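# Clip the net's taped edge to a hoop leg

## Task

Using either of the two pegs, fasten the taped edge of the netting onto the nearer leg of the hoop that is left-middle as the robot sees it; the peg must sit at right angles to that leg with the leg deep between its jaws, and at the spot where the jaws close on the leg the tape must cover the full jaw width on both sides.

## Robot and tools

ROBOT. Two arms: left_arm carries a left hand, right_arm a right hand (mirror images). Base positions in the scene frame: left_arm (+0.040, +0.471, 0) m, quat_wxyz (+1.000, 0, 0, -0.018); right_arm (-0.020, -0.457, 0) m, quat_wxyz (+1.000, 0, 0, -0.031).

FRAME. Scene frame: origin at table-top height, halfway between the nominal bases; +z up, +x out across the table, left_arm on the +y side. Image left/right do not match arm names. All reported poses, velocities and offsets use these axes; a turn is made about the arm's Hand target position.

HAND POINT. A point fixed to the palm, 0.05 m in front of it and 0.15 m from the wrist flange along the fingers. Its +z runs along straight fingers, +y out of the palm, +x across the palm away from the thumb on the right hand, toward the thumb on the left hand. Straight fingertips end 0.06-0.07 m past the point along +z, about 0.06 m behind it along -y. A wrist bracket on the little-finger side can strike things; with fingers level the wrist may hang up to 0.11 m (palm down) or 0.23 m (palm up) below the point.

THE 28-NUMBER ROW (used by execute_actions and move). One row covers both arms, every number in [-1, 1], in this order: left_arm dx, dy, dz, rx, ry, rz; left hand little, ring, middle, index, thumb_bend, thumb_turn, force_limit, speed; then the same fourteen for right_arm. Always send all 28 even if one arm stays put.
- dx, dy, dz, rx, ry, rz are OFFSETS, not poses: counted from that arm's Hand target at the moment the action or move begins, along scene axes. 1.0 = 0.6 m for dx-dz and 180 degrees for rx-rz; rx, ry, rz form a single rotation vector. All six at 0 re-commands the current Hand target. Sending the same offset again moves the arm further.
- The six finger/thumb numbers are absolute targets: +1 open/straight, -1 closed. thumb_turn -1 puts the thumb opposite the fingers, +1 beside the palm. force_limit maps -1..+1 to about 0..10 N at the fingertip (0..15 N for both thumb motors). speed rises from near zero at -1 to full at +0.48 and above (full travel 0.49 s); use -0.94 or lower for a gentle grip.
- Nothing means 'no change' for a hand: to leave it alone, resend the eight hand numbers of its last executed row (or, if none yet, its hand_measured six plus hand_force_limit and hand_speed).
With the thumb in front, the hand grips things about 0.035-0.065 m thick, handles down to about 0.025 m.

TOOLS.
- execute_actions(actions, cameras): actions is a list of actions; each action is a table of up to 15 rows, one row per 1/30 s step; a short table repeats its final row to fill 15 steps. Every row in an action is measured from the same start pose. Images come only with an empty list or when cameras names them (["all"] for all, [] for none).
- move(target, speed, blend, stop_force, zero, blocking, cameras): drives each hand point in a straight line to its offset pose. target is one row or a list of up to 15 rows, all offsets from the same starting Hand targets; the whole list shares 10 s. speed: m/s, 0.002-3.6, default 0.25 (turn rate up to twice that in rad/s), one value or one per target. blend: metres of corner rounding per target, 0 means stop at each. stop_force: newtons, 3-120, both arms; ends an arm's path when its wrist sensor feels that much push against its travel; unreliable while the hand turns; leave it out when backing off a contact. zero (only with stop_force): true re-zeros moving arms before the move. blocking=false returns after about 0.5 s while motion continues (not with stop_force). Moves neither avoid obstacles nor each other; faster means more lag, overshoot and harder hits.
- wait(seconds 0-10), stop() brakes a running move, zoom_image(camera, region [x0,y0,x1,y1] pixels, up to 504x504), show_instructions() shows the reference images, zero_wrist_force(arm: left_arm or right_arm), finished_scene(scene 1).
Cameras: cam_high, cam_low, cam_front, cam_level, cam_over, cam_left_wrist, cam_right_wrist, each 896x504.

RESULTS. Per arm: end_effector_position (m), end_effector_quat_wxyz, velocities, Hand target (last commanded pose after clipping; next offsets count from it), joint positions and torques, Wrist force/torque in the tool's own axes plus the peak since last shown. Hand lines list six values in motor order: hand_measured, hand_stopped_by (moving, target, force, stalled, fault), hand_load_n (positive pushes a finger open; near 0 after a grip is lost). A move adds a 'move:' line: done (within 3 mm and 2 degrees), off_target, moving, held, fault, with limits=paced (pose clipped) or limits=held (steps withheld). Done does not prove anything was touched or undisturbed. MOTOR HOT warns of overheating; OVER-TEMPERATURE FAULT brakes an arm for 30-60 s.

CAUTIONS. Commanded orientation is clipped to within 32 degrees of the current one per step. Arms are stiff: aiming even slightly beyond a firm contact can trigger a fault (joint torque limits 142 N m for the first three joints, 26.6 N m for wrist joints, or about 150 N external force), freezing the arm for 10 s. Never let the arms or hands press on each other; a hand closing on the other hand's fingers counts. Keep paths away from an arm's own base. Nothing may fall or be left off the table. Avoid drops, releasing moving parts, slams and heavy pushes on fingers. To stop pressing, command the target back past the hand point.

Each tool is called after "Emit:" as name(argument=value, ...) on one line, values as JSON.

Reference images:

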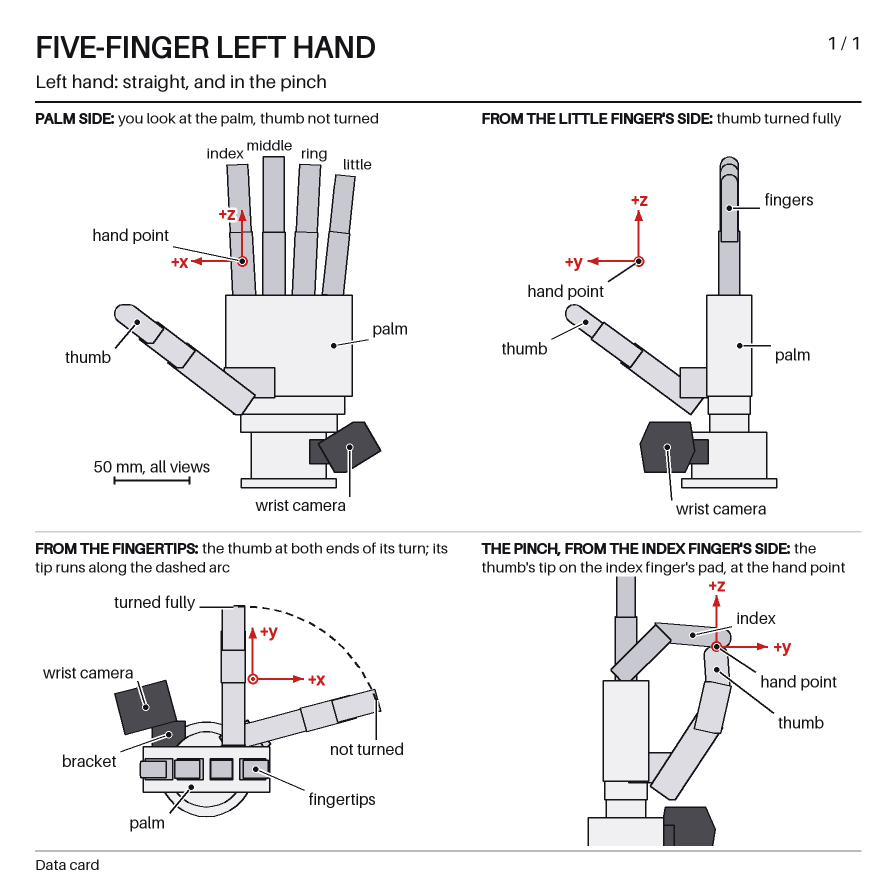

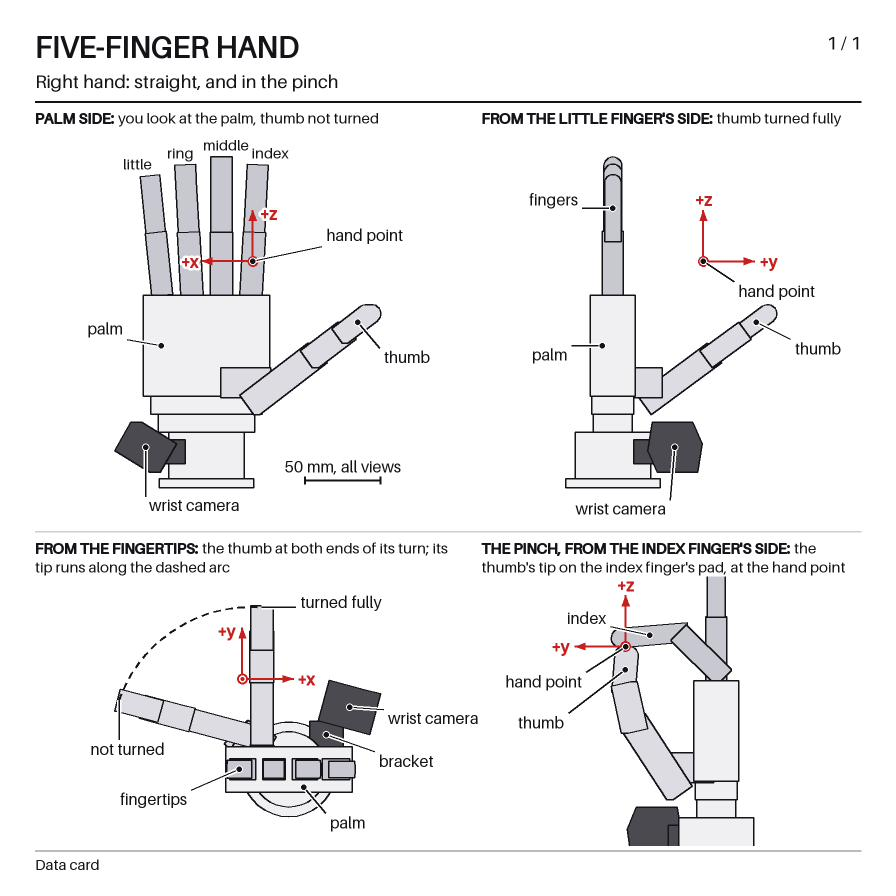

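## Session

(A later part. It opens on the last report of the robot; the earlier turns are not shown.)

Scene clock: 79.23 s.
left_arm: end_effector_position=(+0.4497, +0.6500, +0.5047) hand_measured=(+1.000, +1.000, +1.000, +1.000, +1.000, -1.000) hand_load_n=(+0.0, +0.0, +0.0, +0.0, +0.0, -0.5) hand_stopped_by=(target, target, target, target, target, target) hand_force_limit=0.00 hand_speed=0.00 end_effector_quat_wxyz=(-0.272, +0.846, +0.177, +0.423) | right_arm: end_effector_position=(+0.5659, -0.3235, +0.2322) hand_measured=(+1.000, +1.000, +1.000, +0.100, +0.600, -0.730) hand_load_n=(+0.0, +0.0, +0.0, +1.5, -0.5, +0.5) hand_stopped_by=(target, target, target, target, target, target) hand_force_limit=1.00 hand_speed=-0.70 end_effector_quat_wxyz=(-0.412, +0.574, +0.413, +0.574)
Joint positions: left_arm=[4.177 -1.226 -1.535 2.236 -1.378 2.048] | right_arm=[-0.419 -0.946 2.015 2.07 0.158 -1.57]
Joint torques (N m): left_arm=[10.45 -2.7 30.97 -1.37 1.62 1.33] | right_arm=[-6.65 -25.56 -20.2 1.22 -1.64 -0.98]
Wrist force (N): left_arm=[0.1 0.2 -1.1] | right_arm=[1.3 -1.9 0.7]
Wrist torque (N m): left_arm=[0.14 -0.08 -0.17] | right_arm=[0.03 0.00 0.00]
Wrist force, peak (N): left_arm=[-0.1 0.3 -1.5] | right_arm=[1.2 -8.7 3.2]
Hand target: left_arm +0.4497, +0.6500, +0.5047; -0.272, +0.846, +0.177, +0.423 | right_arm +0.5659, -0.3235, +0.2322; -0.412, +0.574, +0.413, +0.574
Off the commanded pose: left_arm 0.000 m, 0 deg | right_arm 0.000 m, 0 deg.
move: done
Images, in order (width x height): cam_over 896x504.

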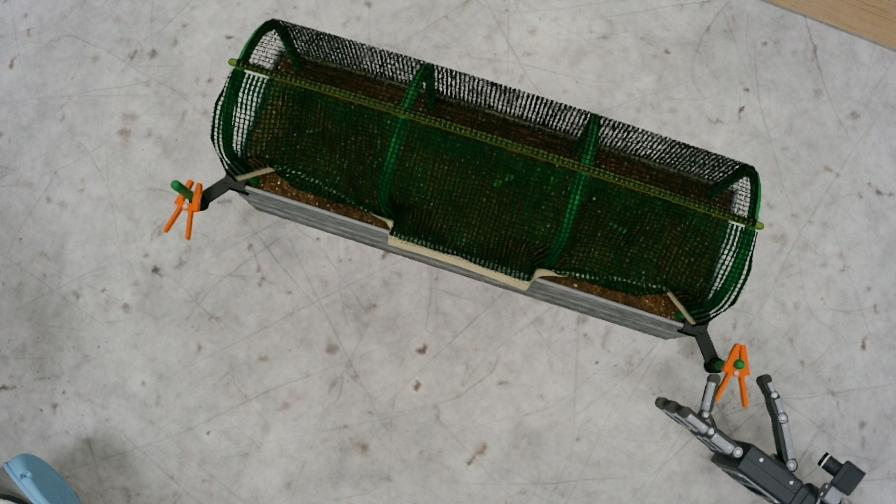

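Emit:
move(target=[[0,0,0,0,0,0,1,1,1,1,1,-1,0,0,0,0,0,0,0,0,1,1,1,0.16,0.6,-0.73,0.5,-0.6],[0,0,0,0,0,0,1,1,1,1,1,-1,0,0,-0.02,0.0008,0,0,0,0,1,1,1,0.16,0.6,-0.73,0.5,-0.6]], speed=0.05)

Emit:
move(target=[0,0,0,0,0,0,1,1,1,1,1,-1,0,0,0,0,0,0,0,0,1,1,1,0.16,0.35,-0.73,0.0,-0.8], cameras=["cam_over"])

Emit:
zoom_image(camera="cam_over", region=[640, 330, 820, 500])

Scene clock: 81.70 s.
left_arm: end_effector_position=(+0.4497, +0.6500, +0.5047) hand_measured=(+1.000, +1.000, +1.000, +1.000, +1.000, -1.000) hand_load_n=(+0.0, +0.0, +0.0, +0.0, +0.0, +0.0) hand_stopped_by=(target, target, target, target, target, target) hand_force_limit=0.00 hand_speed=0.00 end_effector_quat_wxyz=(-0.272, +0.846, +0.177, +0.423) | right_arm: end_effector_position=(+0.5540, -0.3231, +0.2322) hand_measured=(+1.000, +1.000, +1.000, +0.160, +0.600, -0.730) hand_load_n=(+0.0, +0.0, +0.0, +0.0, +0.0, +0.0) hand_stopped_by=(target, target, target, target, target, target) hand_force_limit=0.50 hand_speed=-0.60 end_effector_quat_wxyz=(-0.412, +0.574, +0.413, +0.574)
Joint positions: left_arm=[4.177 -1.226 -1.535 2.236 -1.378 2.048] | right_arm=[-0.431 -0.961 2.051 2.05 0.17 -1.571]
Joint torques (N m): left_arm=[10.04 -1.02 32.17 -1.51 1.63 1.7] | right_arm=[-5.57 -41.72 4.71 -1.39 1.86 0.53]
Wrist force (N): left_arm=[0.2 0.3 -1.2] | right_arm=[1.4 0.1 -0.9]
Wrist torque (N m): left_arm=[0.15 -0.10 -0.16] | right_arm=[0.06 0.03 0.06]
Wrist force, peak (N): left_arm=[-0.2 0.4 -1.5] | right_arm=[1.4 -2.1 0.8]
Hand target: left_arm +0.4497, +0.6500, +0.5047; -0.272, +0.846, +0.177, +0.423 | right_arm +0.5539, -0.3231, +0.2322; -0.412, +0.574, +0.413, +0.574
Off the commanded pose: left_arm 0.000 m, 0 deg | right_arm 0.000 m, 0 deg.
move: done

Scene clock: 82.83 s.
left_arm: end_effector_position=(+0.4497, +0.6500, +0.5047) hand_measured=(+1.000, +1.000, +1.000, +1.000, +1.000, -1.000) hand_load_n=(+0.0, +0.0, +0.0, +0.0, +0.0, +0.0) hand_stopped_by=(target, target, target, target, target, target) hand_force_limit=0.00 hand_speed=0.00 end_effector_quat_wxyz=(-0.272, +0.846, +0.177, +0.423) | right_arm: end_effector_position=(+0.5539, -0.3231, +0.2322) hand_measured=(+1.000, +1.000, +1.000, +0.160, +0.352, -0.730) hand_load_n=(+0.0, +0.0, +0.0, +0.0, +1.5, +0.0) hand_stopped_by=(target, target, target, target, target, target) hand_force_limit=0.00 hand_speed=-0.80 end_effector_quat_wxyz=(-0.412, +0.574, +0.413, +0.574)
Joint positions: left_arm=[4.177 -1.226 -1.535 2.236 -1.378 2.048] | right_arm=[-0.431 -0.961 2.051 2.05 0.17 -1.57]
Joint torques (N m): left_arm=[10.19 -1.06 31.89 -1.4 1.89 1.51] | right_arm=[-4.79 -42.73 4.2 -1.45 1.75 0.71]
Wrist force (N): left_arm=[-0.1 0.3 -1.3] | right_arm=[1.4 1.8 -1.6]
Wrist torque (N m): left_arm=[0.16 -0.05 -0.18] | right_arm=[0.14 0.00 0.08]
Wrist force, peak (N): left_arm=[0.0 0.3 -1.4] | right_arm=[1.4 1.8 -1.6]
Hand target: left_arm +0.4497, +0.6500, +0.5047; -0.272, +0.846, +0.177, +0.423 | right_arm +0.5539, -0.3231, +0.2322; -0.412, +0.574, +0.413, +0.574
Off the commanded pose: left_arm 0.000 m, 0 deg | right_arm 0.000 m, 0 deg.
move: done
Images, in order (width x height): cam_over 896x504.

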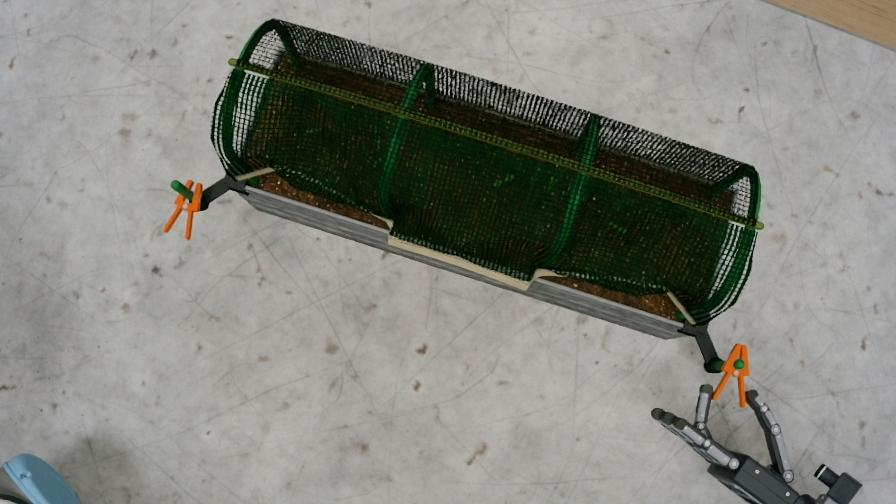

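Scaled by 2.800 from the camera's 896x504 image, which has a finer 1280x720 frame.

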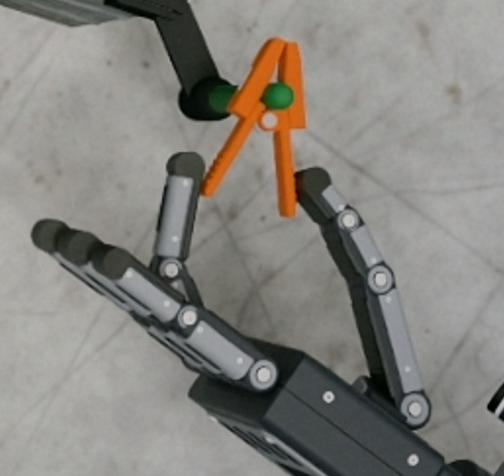

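Emit:
move(target=[0,0,0,0,0,0,1,1,1,1,1,-1,0,0,0,0,0,0,0,0,1,1,1,0.02,0.35,-0.73,1.0,-0.8], cameras=["cam_over"])

Emit:
zoom_image(camera="cam_over", region=[640, 330, 820, 500])

Scene clock: 83.57 s.
left_arm: end_effector_position=(+0.4497, +0.6500, +0.5047) hand_measured=(+1.000, +1.000, +1.000, +1.000, +1.000, -1.000) hand_load_n=(+0.0, +0.0, +0.0, +0.0, +0.0, +0.0) hand_stopped_by=(target, target, target, target, target, target) hand_force_limit=0.00 hand_speed=0.00 end_effector_quat_wxyz=(-0.272, +0.846, +0.177, +0.423) | right_arm: end_effector_position=(+0.5539, -0.3231, +0.2322) hand_measured=(+1.000, +1.000, +1.000, +0.024, +0.354, -0.730) hand_load_n=(+0.0, +0.0, +0.0, +9.5, +9.0, -1.0) hand_stopped_by=(target, target, target, force, target, target) hand_force_limit=1.00 hand_speed=-0.80 end_effector_quat_wxyz=(-0.412, +0.574, +0.413, +0.574)
Joint positions: left_arm=[4.177 -1.226 -1.535 2.236 -1.378 2.048] | right_arm=[-0.431 -0.961 2.051 2.05 0.17 -1.57]
Joint torques (N m): left_arm=[9.74 -1.76 31.25 -1.49 1.75 1.42] | right_arm=[-3.13 -41.7 3.38 -1.12 0.5 0.87]
Wrist force (N): left_arm=[0.1 0.2 -1.1] | right_arm=[1.3 -1.8 -2.7]
Wrist torque (N m): left_arm=[0.12 -0.09 -0.17] | right_arm=[0.07 0.02 0.06]
Wrist force, peak (N): left_arm=[0.0 0.5 -1.3] | right_arm=[1.5 -2.1 -2.9]
Hand target: left_arm +0.4497, +0.6500, +0.5047; -0.272, +0.846, +0.177, +0.423 | right_arm +0.5539, -0.3231, +0.2322; -0.412, +0.574, +0.413, +0.574
Off the commanded pose: left_arm 0.000 m, 0 deg | right_arm 0.000 m, 0 deg.
move: done
Images, in order (width x height): cam_over 896x504.

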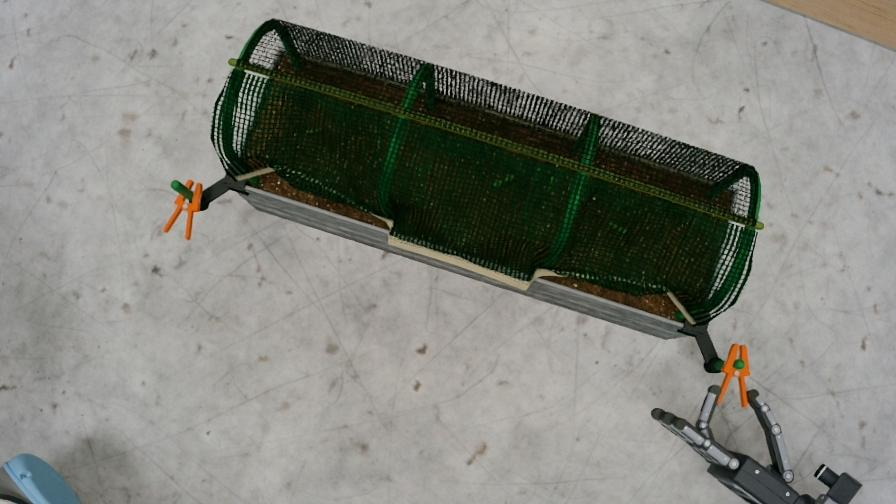

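Scaled by 2.800 from the camera's 896x504 image, which has a finer 1280x720 frame.

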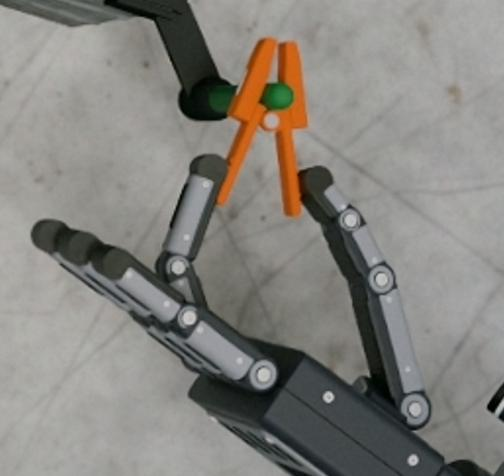

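Emit:
move(target=[0,0,0,0,0,0,1,1,1,1,1,-1,0,0,0,0,0,0,0,0,1,1,1,0.02,0.22,-0.73,1.0,-0.85], cameras=["cam_over"])

Emit:
zoom_image(camera="cam_over", region=[640, 330, 820, 500])

Scene clock: 84.73 s.
left_arm: end_effector_position=(+0.4497, +0.6500, +0.5047) hand_measured=(+1.000, +1.000, +1.000, +1.000, +1.000, -1.000) hand_load_n=(+0.0, +0.0, +0.0, +0.0, +0.0, +0.0) hand_stopped_by=(target, target, target, target, target, target) hand_force_limit=0.00 hand_speed=0.00 end_effector_quat_wxyz=(-0.272, +0.846, +0.177, +0.423) | right_arm: end_effector_position=(+0.5539, -0.3231, +0.2322) hand_measured=(+1.000, +1.000, +1.000, +0.024, +0.230, -0.730) hand_load_n=(+0.0, +0.0, +0.0, +13.0, +14.5, -1.5) hand_stopped_by=(target, target, target, force, stalled, target) hand_force_limit=1.00 hand_speed=-0.85 end_effector_quat_wxyz=(-0.412, +0.574, +0.413, +0.574)
Joint positions: left_arm=[4.177 -1.226 -1.535 2.236 -1.378 2.048] | right_arm=[-0.431 -0.961 2.051 2.05 0.17 -1.57]
Joint torques (N m): left_arm=[9.07 -1.51 31.99 -1.51 1.71 1.42] | right_arm=[-0.18 -41.47 0.83 -0.11 -1.12 0.84]
Wrist force (N): left_arm=[-0.2 0.2 -1.1] | right_arm=[1.4 0.0 0.7]
Wrist torque (N m): left_arm=[0.13 -0.03 -0.19] | right_arm=[0.10 0.00 0.07]
Wrist force, peak (N): left_arm=[0.0 0.1 -1.4] | right_arm=[1.7 -2.1 -2.7]
Hand target: left_arm +0.4497, +0.6500, +0.5047; -0.272, +0.846, +0.177, +0.423 | right_arm +0.5539, -0.3231, +0.2322; -0.412, +0.574, +0.413, +0.574
Off the commanded pose: left_arm 0.000 m, 0 deg | right_arm 0.000 m, 0 deg.
move: done
Images, in order (width x height): cam_over 896x504.

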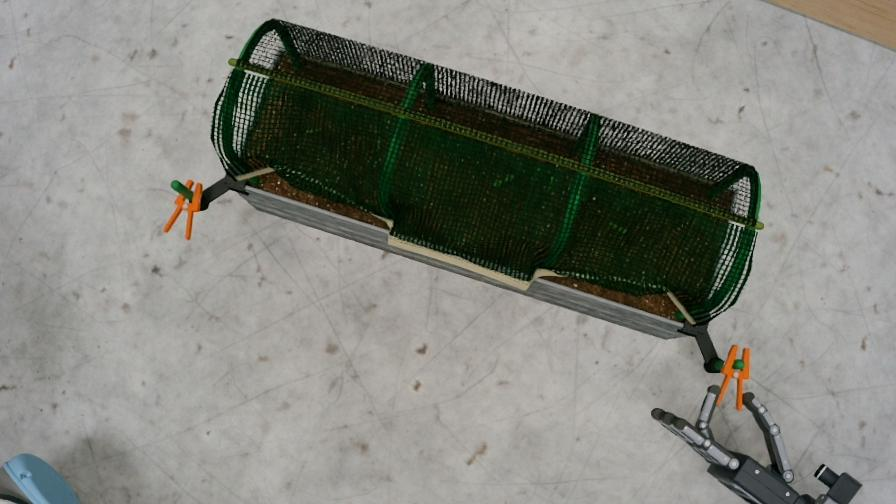

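Scaled by 2.800 from the camera's 896x504 image, which has a finer 1280x720 frame.

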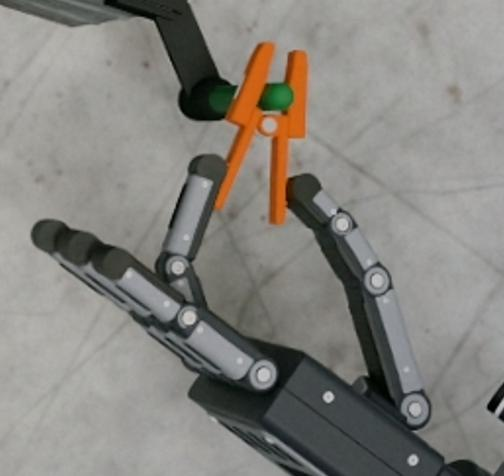

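Emit:
zoom_image(camera="cam_over", region=[700, 335, 780, 415])

Scaled by 6.300 from the camera's 896x504 image, which has a finer 1280x720 frame.

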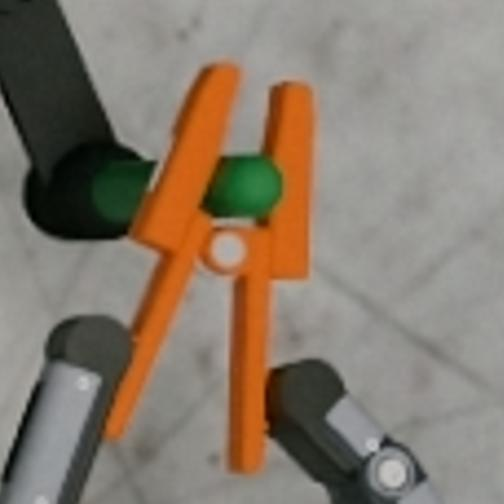

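Emit:
move(target=[[0,0,0,0,0,0,1,1,1,1,1,-1,0,0,0,0,0,0,0,0,1,1,1,0.18,0.42,-0.73,1.0,-0.7],[0,0,0,0,0,0,1,1,1,1,1,-1,0,0,-0.0117,-0.0012,0,0,0,0,1,1,1,0.18,0.42,-0.73,1.0,-0.7]], speed=0.04, cameras=["cam_over"])

Emit:
zoom_image(camera="cam_over", region=[690, 335, 780, 425])

Scene clock: 90.17 s.
left_arm: end_effector_position=(+0.4497, +0.6500, +0.5047) hand_measured=(+1.000, +1.000, +1.000, +1.000, +1.000, -1.000) hand_load_n=(-0.5, +0.0, +0.0, +0.0, +0.0, +0.0) hand_stopped_by=(target, target, target, target, target, target) hand_force_limit=0.00 hand_speed=0.00 end_effector_quat_wxyz=(-0.272, +0.846, +0.177, +0.423) | right_arm: end_effector_position=(+0.5470, -0.3238, +0.2322) hand_measured=(+1.000, +1.000, +1.000, +0.180, +0.420, -0.730) hand_load_n=(+0.0, +0.0, +0.0, +0.0, +0.0, +0.5) hand_stopped_by=(target, target, target, target, target, target) hand_force_limit=1.00 hand_speed=-0.70 end_effector_quat_wxyz=(-0.412, +0.574, +0.413, +0.574)
Joint positions: left_arm=[4.177 -1.226 -1.535 2.236 -1.378 2.048] | right_arm=[-0.44 -0.97 2.071 2.039 0.179 -1.571]
Joint torques (N m): left_arm=[10.25 -1.94 31.42 -1.36 1.74 1.5] | right_arm=[-5.7 -40.7 4.89 -1.52 2.02 -0.85]
Wrist force (N): left_arm=[-0.1 0.2 -1.4] | right_arm=[1.4 0.0 -1.3]
Wrist torque (N m): left_arm=[0.15 -0.05 -0.18] | right_arm=[0.05 0.05 0.06]
Wrist force, peak (N): left_arm=[-0.2 0.2 -1.4] | right_arm=[1.8 3.5 -2.8]
Hand target: left_arm +0.4497, +0.6500, +0.5047; -0.272, +0.846, +0.177, +0.423 | right_arm +0.5469, -0.3238, +0.2322; -0.412, +0.574, +0.413, +0.574
Off the commanded pose: left_arm 0.000 m, 0 deg | right_arm 0.000 m, 0 deg.
move: done
Images, in order (width x height): cam_over 896x504.

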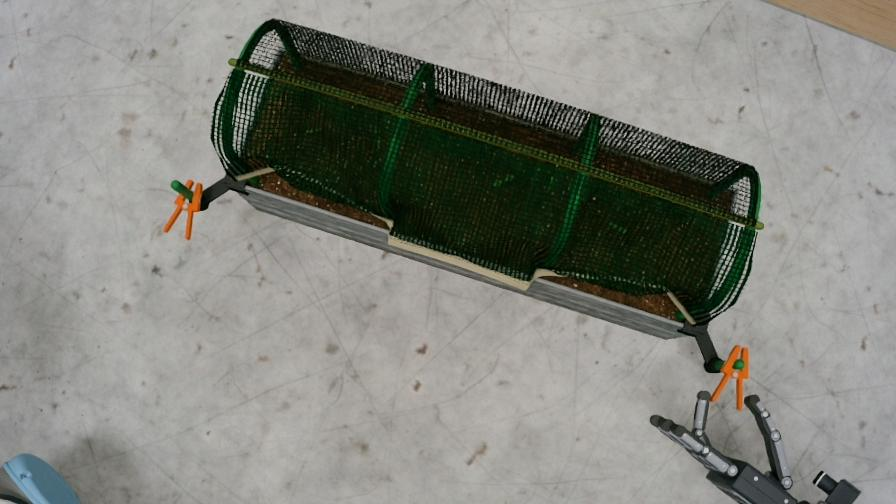

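Scaled by 5.600 from the camera's 896x504 image, which has a finer 1280x720 frame.

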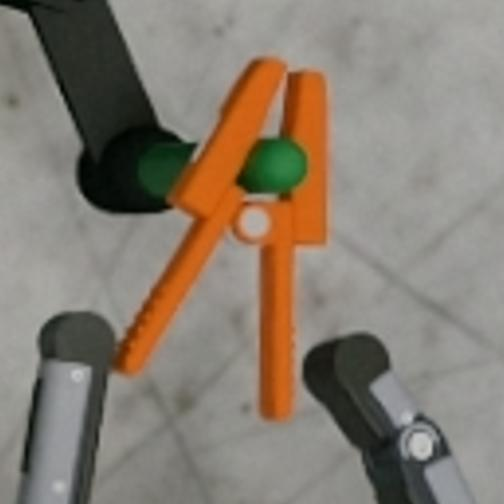

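Emit:
move(target=[[0,0,0,0,0,0,1,1,1,1,1,-1,0,0,0.0025,0,0,0,0,0,1,1,1,0.18,0.42,-0.73,1.0,-0.7],[0,0,0,0,0,0,1,1,1,1,1,-1,0,0,0.0025,0,0,0,0,0,1,1,1,0.10,0.34,-0.73,1.0,-0.8]], speed=0.04, cameras=["cam_over"])

Emit:
zoom_image(camera="cam_over", region=[690, 335, 780, 425])

Scene clock: 92.87 s.
left_arm: end_effector_position=(+0.4497, +0.6500, +0.5047) hand_measured=(+1.000, +1.000, +1.000, +1.000, +1.000, -1.000) hand_load_n=(+0.0, +0.0, +0.0, +0.0, +0.0, -0.5) hand_stopped_by=(target, target, target, target, target, target) hand_force_limit=0.00 hand_speed=0.00 end_effector_quat_wxyz=(-0.272, +0.846, +0.177, +0.423) | right_arm: end_effector_position=(+0.5484, -0.3238, +0.2322) hand_measured=(+1.000, +1.000, +1.000, +0.100, +0.342, -0.730) hand_load_n=(+0.0, +0.0, +0.0, +2.0, +3.0, +0.0) hand_stopped_by=(target, target, target, target, target, target) hand_force_limit=1.00 hand_speed=-0.80 end_effector_quat_wxyz=(-0.412, +0.574, +0.413, +0.574)
Joint positions: left_arm=[4.177 -1.226 -1.535 2.236 -1.378 2.048] | right_arm=[-0.439 -0.968 2.067 2.041 0.178 -1.571]
Joint torques (N m): left_arm=[8.62 -1.65 31.76 -1.38 1.48 1.46] | right_arm=[7.22 -24.14 -20.04 1.5 -0.31 0.6]
Wrist force (N): left_arm=[-0.1 0.3 -1.2] | right_arm=[1.4 2.6 0.0]
Wrist torque (N m): left_arm=[0.15 -0.05 -0.18] | right_arm=[0.07 0.03 0.07]
Wrist force, peak (N): left_arm=[-0.2 0.3 -1.4] | right_arm=[1.4 2.6 0.0]
Hand target: left_arm +0.4497, +0.6500, +0.5047; -0.272, +0.846, +0.177, +0.423 | right_arm +0.5484, -0.3238, +0.2322; -0.412, +0.574, +0.413, +0.574
Off the commanded pose: left_arm 0.000 m, 0 deg | right_arm 0.000 m, 0 deg.
move: done
Images, in order (width x height): cam_over 896x504.

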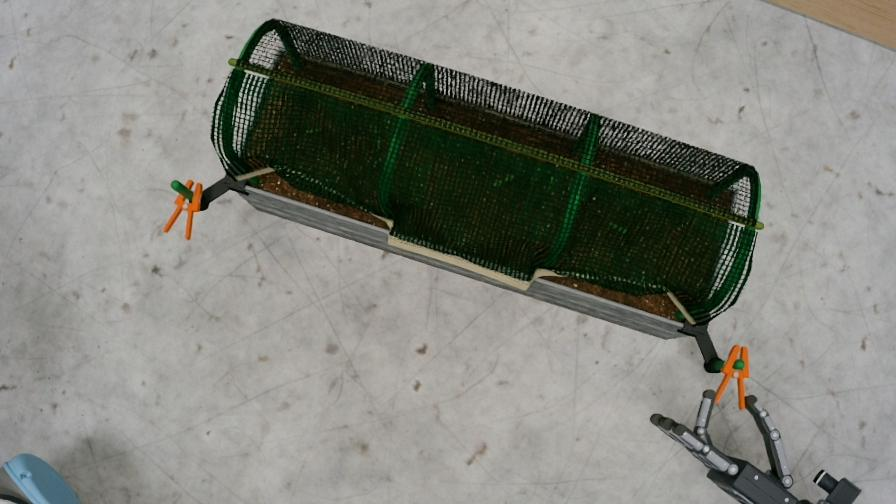

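Scaled by 5.600 from the camera's 896x504 image, which has a finer 1280x720 frame.

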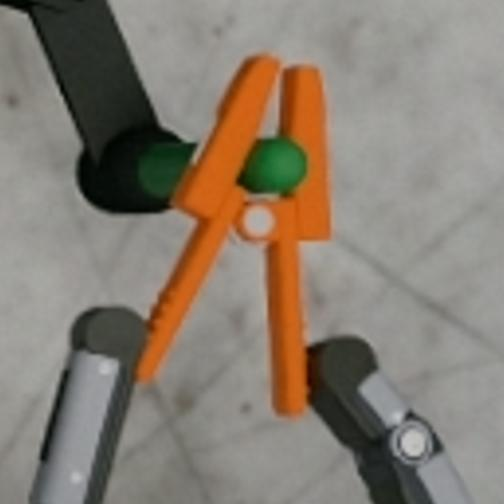

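Emit:
move(target=[0,0,0,0,0,0,1,1,1,1,1,-1,0,0,0,0,0,0,0,0,1,1,1,-0.02,0.28,-0.73,1.0,-0.8], cameras=["cam_over"])

Emit:
zoom_image(camera="cam_over", region=[690, 335, 780, 425])

Scene clock: 93.57 s.
left_arm: end_effector_position=(+0.4497, +0.6500, +0.5047) hand_measured=(+1.000, +1.000, +1.000, +1.000, +1.000, -1.000) hand_load_n=(+0.0, +0.0, +0.0, +0.0, +0.0, +0.0) hand_stopped_by=(target, target, target, target, target, target) hand_force_limit=0.00 hand_speed=0.00 end_effector_quat_wxyz=(-0.272, +0.846, +0.177, +0.423) | right_arm: end_effector_position=(+0.5484, -0.3238, +0.2322) hand_measured=(+1.000, +1.000, +1.000, +0.050, +0.290, -0.730) hand_load_n=(+0.0, +0.0, +0.0, +12.0, +12.0, -1.0) hand_stopped_by=(target, target, target, force, stalled, target) hand_force_limit=1.00 hand_speed=-0.80 end_effector_quat_wxyz=(-0.412, +0.574, +0.413, +0.574)
Joint positions: left_arm=[4.177 -1.226 -1.535 2.236 -1.378 2.048] | right_arm=[-0.439 -0.968 2.067 2.041 0.178 -1.571]
Joint torques (N m): left_arm=[11 -1 31.45 -1.3 1.61 1.46] | right_arm=[2.96 -23.91 -19.85 1.05 1.54 0.32]
Wrist force (N): left_arm=[-0.2 0.4 -1.3] | right_arm=[1.2 0.9 2.7]
Wrist torque (N m): left_arm=[0.17 -0.05 -0.19] | right_arm=[0.20 0.04 0.07]
Wrist force, peak (N): left_arm=[-0.2 0.5 -1.4] | right_arm=[1.0 1.8 2.8]
Hand target: left_arm +0.4497, +0.6500, +0.5047; -0.272, +0.846, +0.177, +0.423 | right_arm +0.5484, -0.3238, +0.2322; -0.412, +0.574, +0.413, +0.574
Off the commanded pose: left_arm 0.000 m, 0 deg | right_arm 0.000 m, 0 deg.
move: done
Images, in order (width x height): cam_over 896x504.

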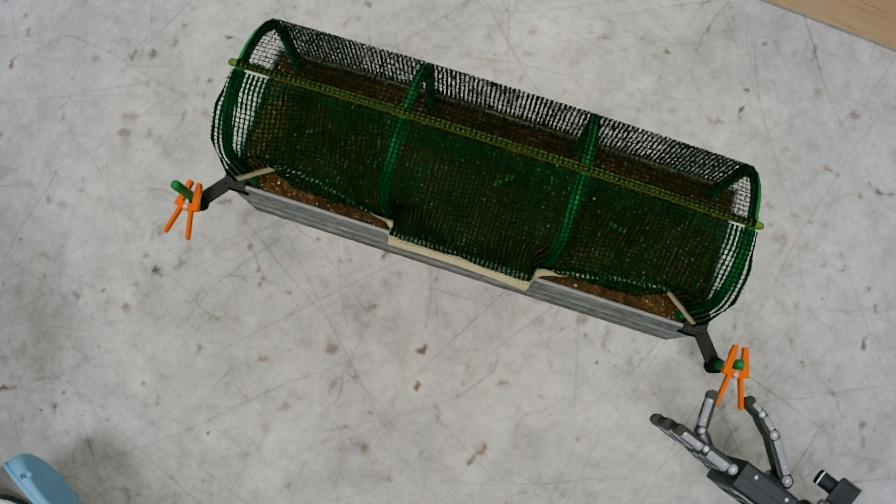

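Scaled by 5.600 from the camera's 896x504 image, which has a finer 1280x720 frame.

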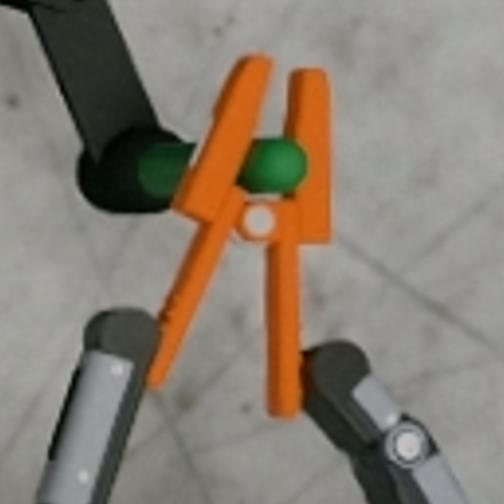

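Emit:
move(target=[0,0,0,0,0,0,1,1,1,1,1,-1,0,0,0,0,0,0,0,0,1,1,1,-0.02,0.1,-0.73,1.0,-0.85], cameras=["cam_over"])

Emit:
zoom_image(camera="cam_over", region=[690, 335, 780, 425])

Scene clock: 94.87 s.
left_arm: end_effector_position=(+0.4497, +0.6500, +0.5047) hand_measured=(+1.000, +1.000, +1.000, +1.000, +1.000, -1.000) hand_load_n=(+0.0, +0.0, +0.0, +0.0, +0.0, +0.0) hand_stopped_by=(target, target, target, target, target, target) hand_force_limit=0.00 hand_speed=0.00 end_effector_quat_wxyz=(-0.272, +0.846, +0.177, +0.423) | right_arm: end_effector_position=(+0.5484, -0.3238, +0.2322) hand_measured=(+1.000, +1.000, +1.000, +0.050, +0.108, -0.730) hand_load_n=(+0.0, +0.5, +0.0, +15.0, +12.5, -0.5) hand_stopped_by=(target, target, target, force, stalled, target) hand_force_limit=1.00 hand_speed=-0.85 end_effector_quat_wxyz=(-0.412, +0.574, +0.413, +0.574)
Joint positions: left_arm=[4.177 -1.226 -1.535 2.236 -1.378 2.048] | right_arm=[-0.439 -0.968 2.067 2.041 0.178 -1.571]
Joint torques (N m): left_arm=[9.72 -2.52 31.7 -1.42 1.68 1.54] | right_arm=[-3.25 -24.23 -19.69 0.52 0.89 -0.2]
Wrist force (N): left_arm=[-0.2 0.2 -1.3] | right_arm=[0.8 -0.3 1.6]
Wrist torque (N m): left_arm=[0.15 -0.03 -0.19] | right_arm=[0.12 0.07 0.05]
Wrist force, peak (N): left_arm=[-0.1 0.4 -1.3] | right_arm=[1.1 1.0 2.9]
Hand target: left_arm +0.4497, +0.6500, +0.5047; -0.272, +0.846, +0.177, +0.423 | right_arm +0.5484, -0.3238, +0.2322; -0.412, +0.574, +0.413, +0.574
Off the commanded pose: left_arm 0.000 m, 0 deg | right_arm 0.000 m, 0 deg.
move: done
Images, in order (width x height): cam_over 896x504.

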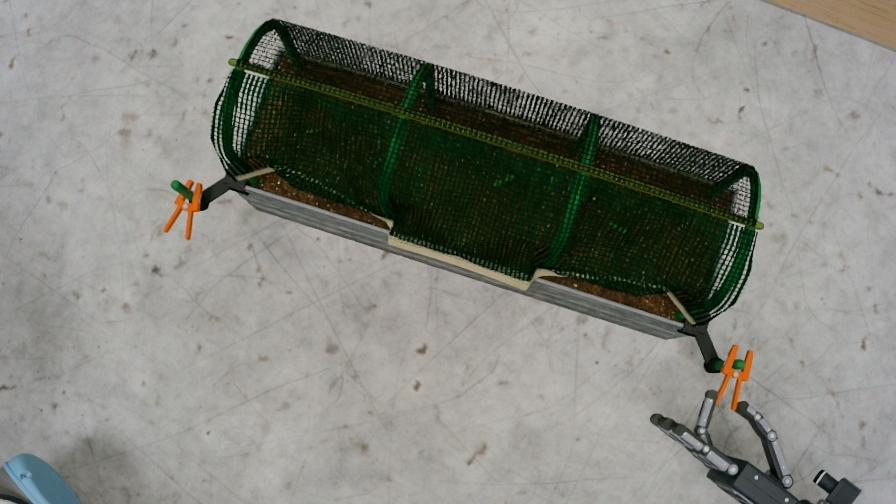

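Scaled by 5.600 from the camera's 896x504 image, which has a finer 1280x720 frame.

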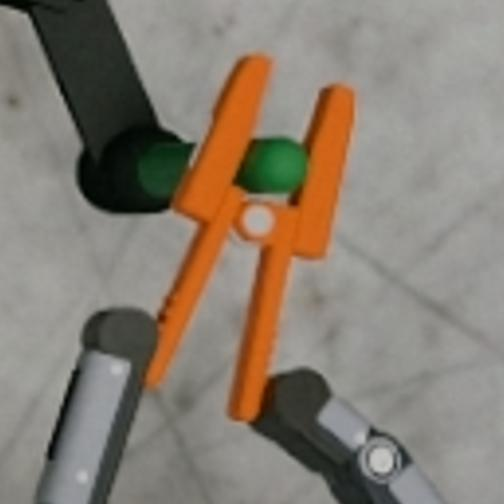

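Emit:
move(target=[0,0,0,0,0,0,1,1,1,1,1,-1,0,0,0,0,0.075,0,0,0,1,1,1,-0.02,0.1,-0.73,1.0,-0.85], speed=0.05, cameras=["cam_over","cam_level"])

Emit:
zoom_image(camera="cam_over", region=[690, 335, 780, 425])

Scene clock: 96.97 s.
left_arm: end_effector_position=(+0.4497, +0.6500, +0.5047) hand_measured=(+1.000, +1.000, +1.000, +1.000, +1.000, -1.000) hand_load_n=(+0.0, +0.0, +0.0, +0.0, +0.0, +0.0) hand_stopped_by=(target, target, target, target, target, target) hand_force_limit=0.00 hand_speed=0.00 end_effector_quat_wxyz=(-0.272, +0.846, +0.177, +0.423) | right_arm: end_effector_position=(+0.5484, -0.3238, +0.2771) hand_measured=(+1.000, +1.000, +1.000, +0.050, +0.110, -0.730) hand_load_n=(+0.0, +0.0, +0.0, +13.5, +8.5, -1.0) hand_stopped_by=(target, target, target, force, stalled, target) hand_force_limit=1.00 hand_speed=-0.85 end_effector_quat_wxyz=(-0.412, +0.574, +0.413, +0.574)
Joint positions: left_arm=[4.177 -1.226 -1.535 2.236 -1.378 2.048] | right_arm=[-0.439 -1.072 2.059 2.151 0.178 -1.57]
Joint torques (N m): left_arm=[10.56 -1.05 31.38 -1.45 1.64 1.34] | right_arm=[-3.18 -40.11 2.43 1.88 1.38 -1.35]
Wrist force (N): left_arm=[0.0 0.3 -1.1] | right_arm=[1.1 0.0 -1.4]
Wrist torque (N m): left_arm=[0.15 -0.06 -0.17] | right_arm=[0.07 0.08 0.10]
Wrist force, peak (N): left_arm=[-0.1 0.4 -1.4] | right_arm=[0.9 -0.1 1.8]
Hand target: left_arm +0.4497, +0.6500, +0.5047; -0.272, +0.846, +0.177, +0.423 | right_arm +0.5484, -0.3238, +0.2772; -0.412, +0.574, +0.413, +0.574
Off the commanded pose: left_arm 0.000 m, 0 deg | right_arm 0.000 m, 0 deg.
move: done
Images, in order (width x height): cam_level 896x504, cam_over 896x504.

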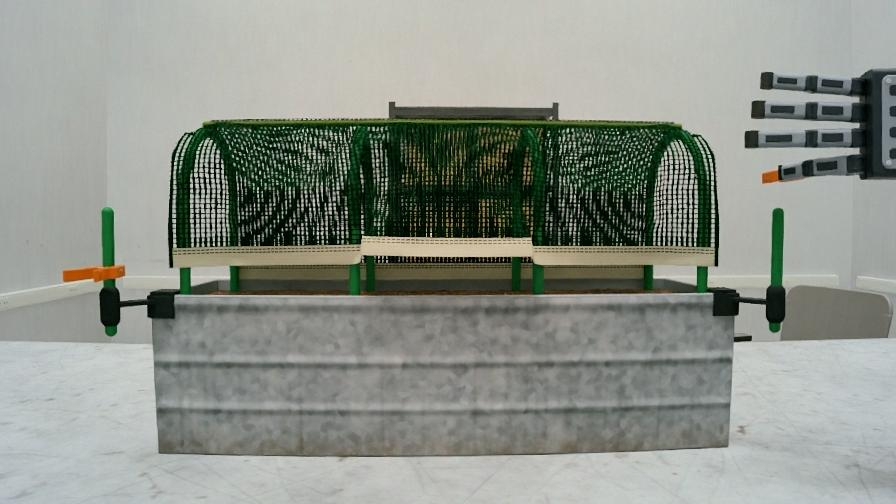

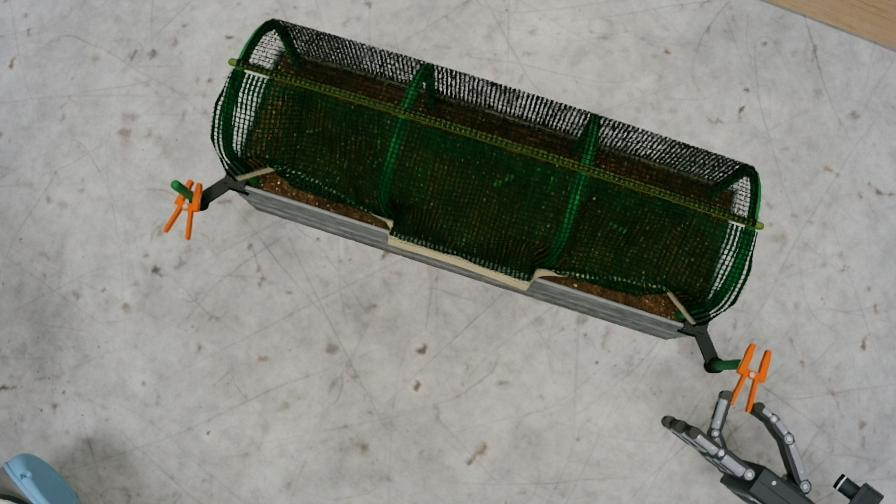

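Scaled by 5.600 from the camera's 896x504 image, which has a finer 1280x720 frame.

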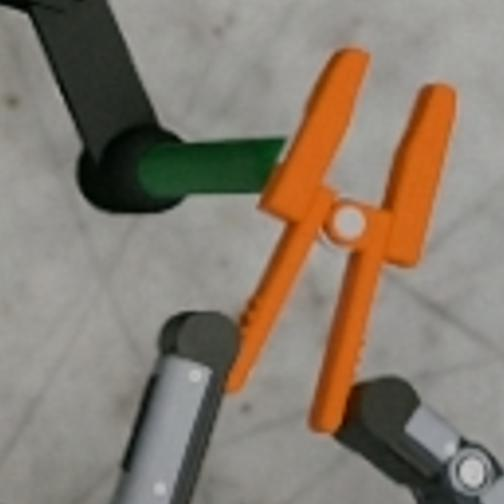

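Emit:
zoom_image(camera="cam_over", region=[350, 190, 450, 270])

Emit:
zoom_image(camera="cam_level", region=[310, 210, 420, 310])

Scaled by 5.040 from the camera's 896x504 image, which has a finer 1280x720 frame.

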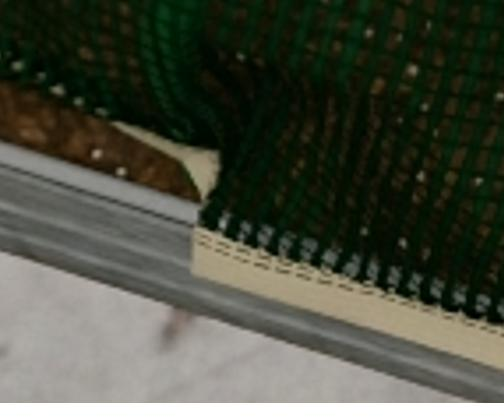

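Scaled by 4.582 from the camera's 896x504 image, which has a finer 1280x720 frame.

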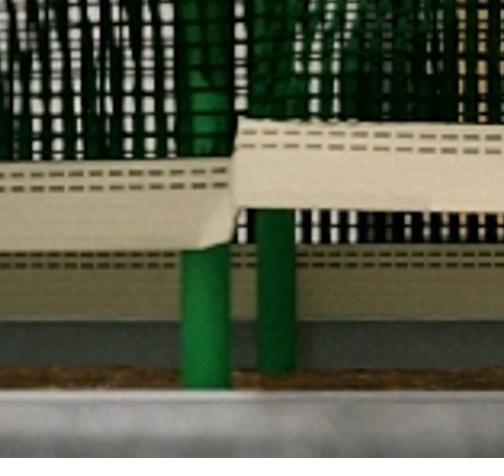

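Emit:
move(target=[[0,0,0,0,0,0,1,1,1,1,1,-1,0,0,-0.0723,0.05,0,0,0,0,1,1,1,-0.02,0.1,-0.73,1.0,-0.85],[0,0,0,0,0,0,1,1,1,1,1,-1,0,0,-0.0723,0.7063,0,0,0,0,1,1,1,-0.02,0.1,-0.73,1.0,-0.85]], speed=0.15, blend=[0.03, 0], cameras=["all"])

Scene clock: 104.33 s.
left_arm: end_effector_position=(+0.4497, +0.6500, +0.5047) hand_measured=(+1.000, +1.000, +1.000, +1.000, +1.000, -1.000) hand_load_n=(+0.0, +0.0, +0.0, +0.0, +0.0, +0.0) hand_stopped_by=(target, target, target, target, target, target) hand_force_limit=0.00 hand_speed=0.00 end_effector_quat_wxyz=(-0.272, +0.846, +0.177, +0.423) | right_arm: end_effector_position=(+0.5049, +0.0998, +0.2772) hand_measured=(+1.000, +1.000, +1.000, +0.050, +0.110, -0.730) hand_load_n=(+0.0, +0.0, +0.0, +13.5, +8.5, -1.0) hand_stopped_by=(target, target, target, force, stalled, target) hand_force_limit=1.00 hand_speed=-0.85 end_effector_quat_wxyz=(-0.412, +0.574, +0.413, +0.574) end_effector_velocity=(-0.001, +0.003, +0.000) end_effector_angular_velocity=(+0.000, +0.001, +0.002)
Joint positions: left_arm=[4.177 -1.226 -1.535 2.236 -1.378 2.048] | right_arm=[0.519 -0.954 1.827 2.268 -0.78 -1.573]
Joint velocities: left_arm=[within noise] | right_arm=[0.005 0.002 -0.003 0.002 -0.003 0]
Joint torques (N m): left_arm=[10.15 -2.04 31.96 -1.13 1.66 1.5] | right_arm=[5.96 -29.21 -25.98 0.3 -1.24 -1.31]
Wrist force (N): left_arm=[-0.1 0.3 -1.2] | right_arm=[1.5 -0.3 -0.8]
Wrist torque (N m): left_arm=[0.16 -0.06 -0.18] | right_arm=[0.00 -0.02 0.12]
Wrist force, peak (N): left_arm=[0.0 0.5 -1.4] | right_arm=[1.6 0.1 -1.5]
Hand target: left_arm +0.4497, +0.6500, +0.5047; -0.272, +0.846, +0.177, +0.423 | right_arm +0.5050, +0.1000, +0.2772; -0.412, +0.574, +0.413, +0.574
Off the commanded pose: left_arm 0.000 m, 0 deg | right_arm 0.000 m, 0 deg.
move: done; blend cut to 0.0264 m at target 1

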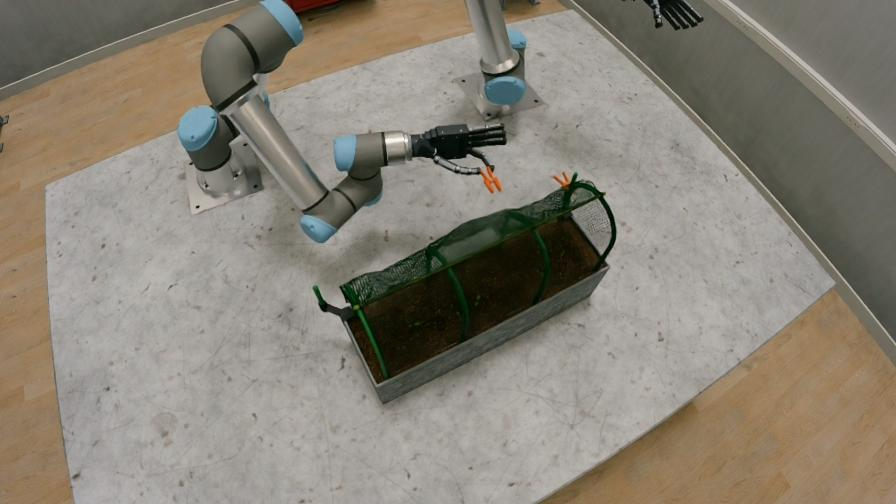

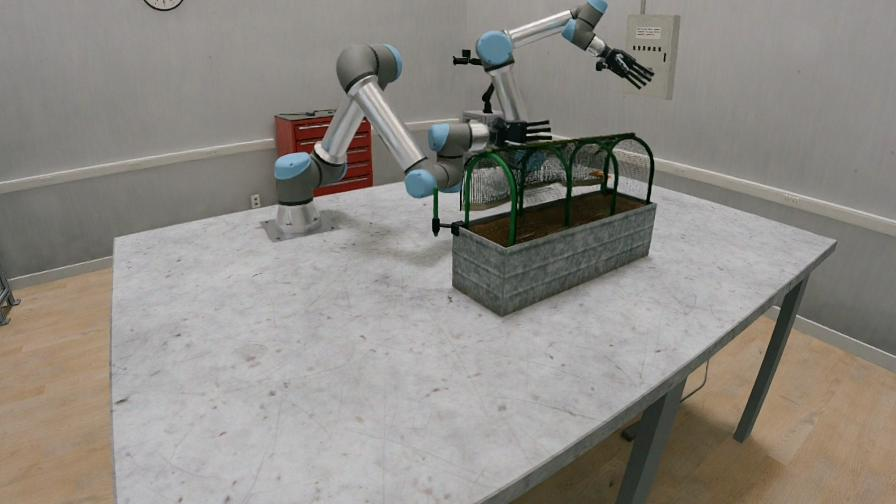

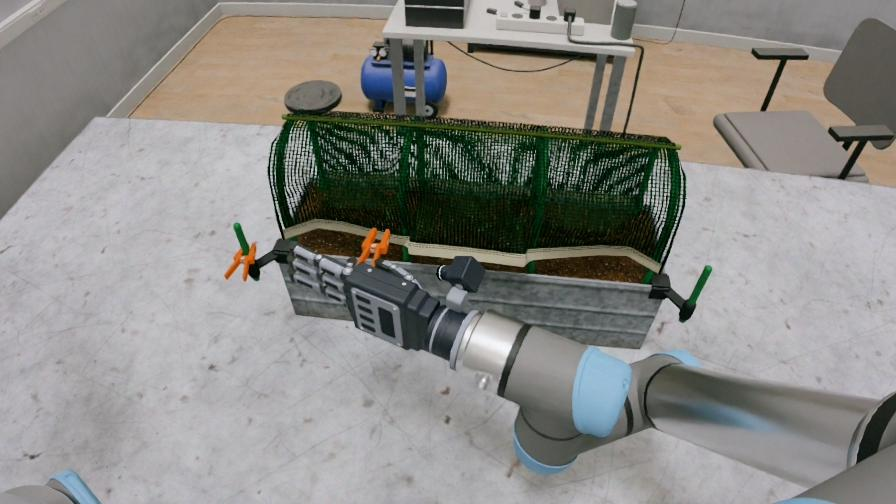

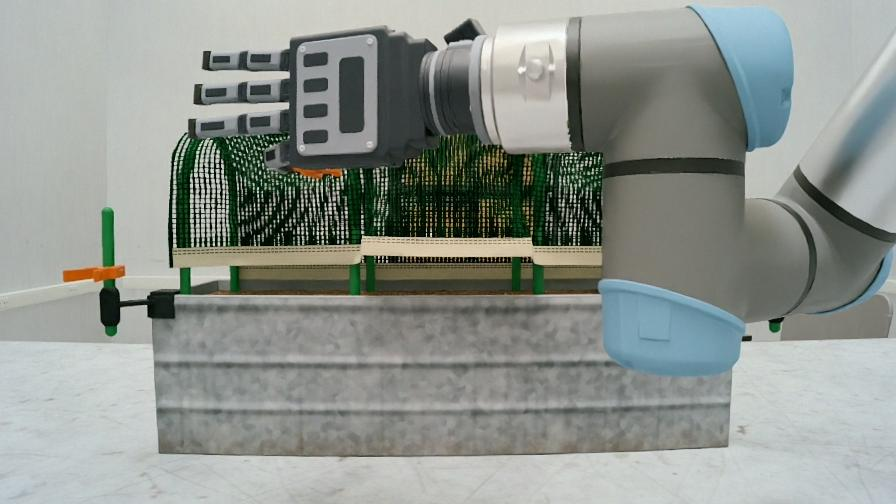

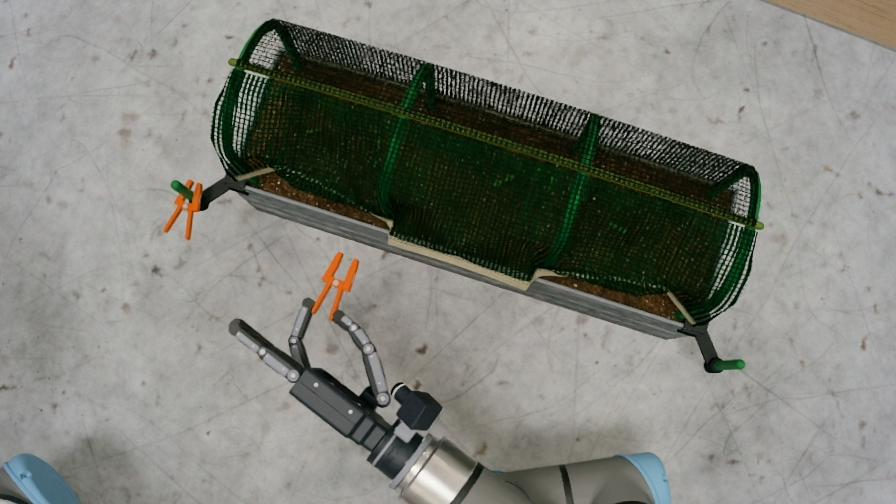

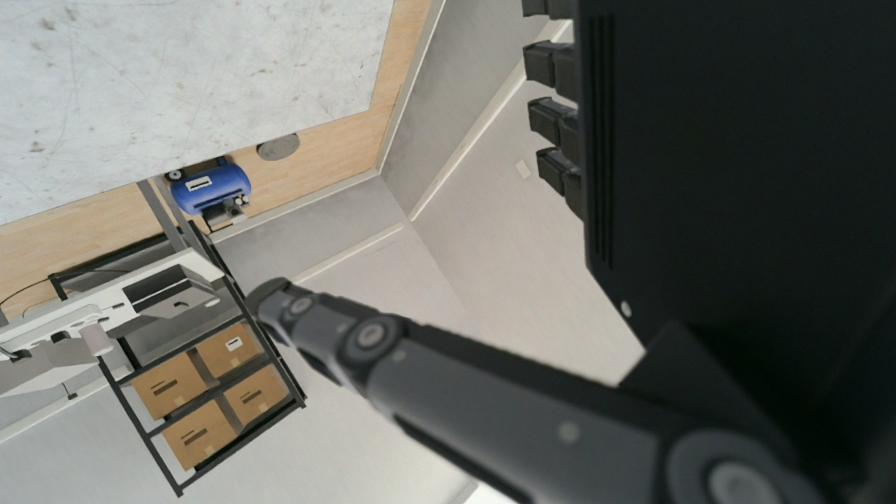

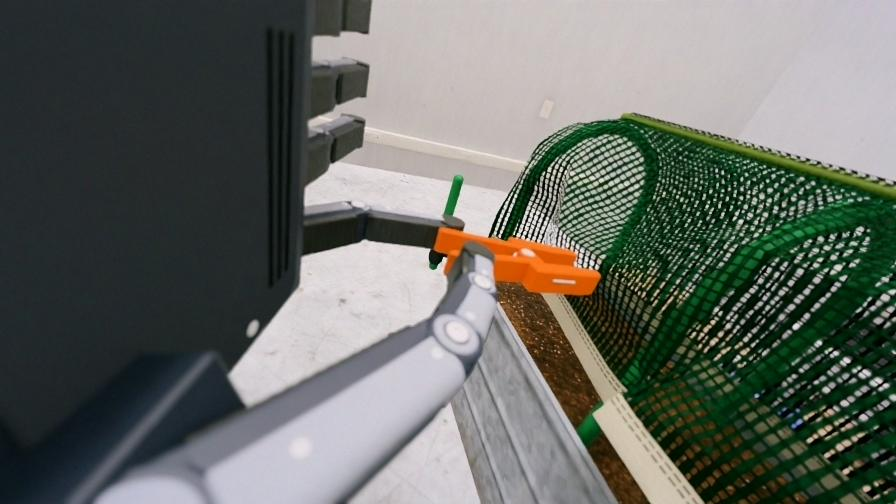

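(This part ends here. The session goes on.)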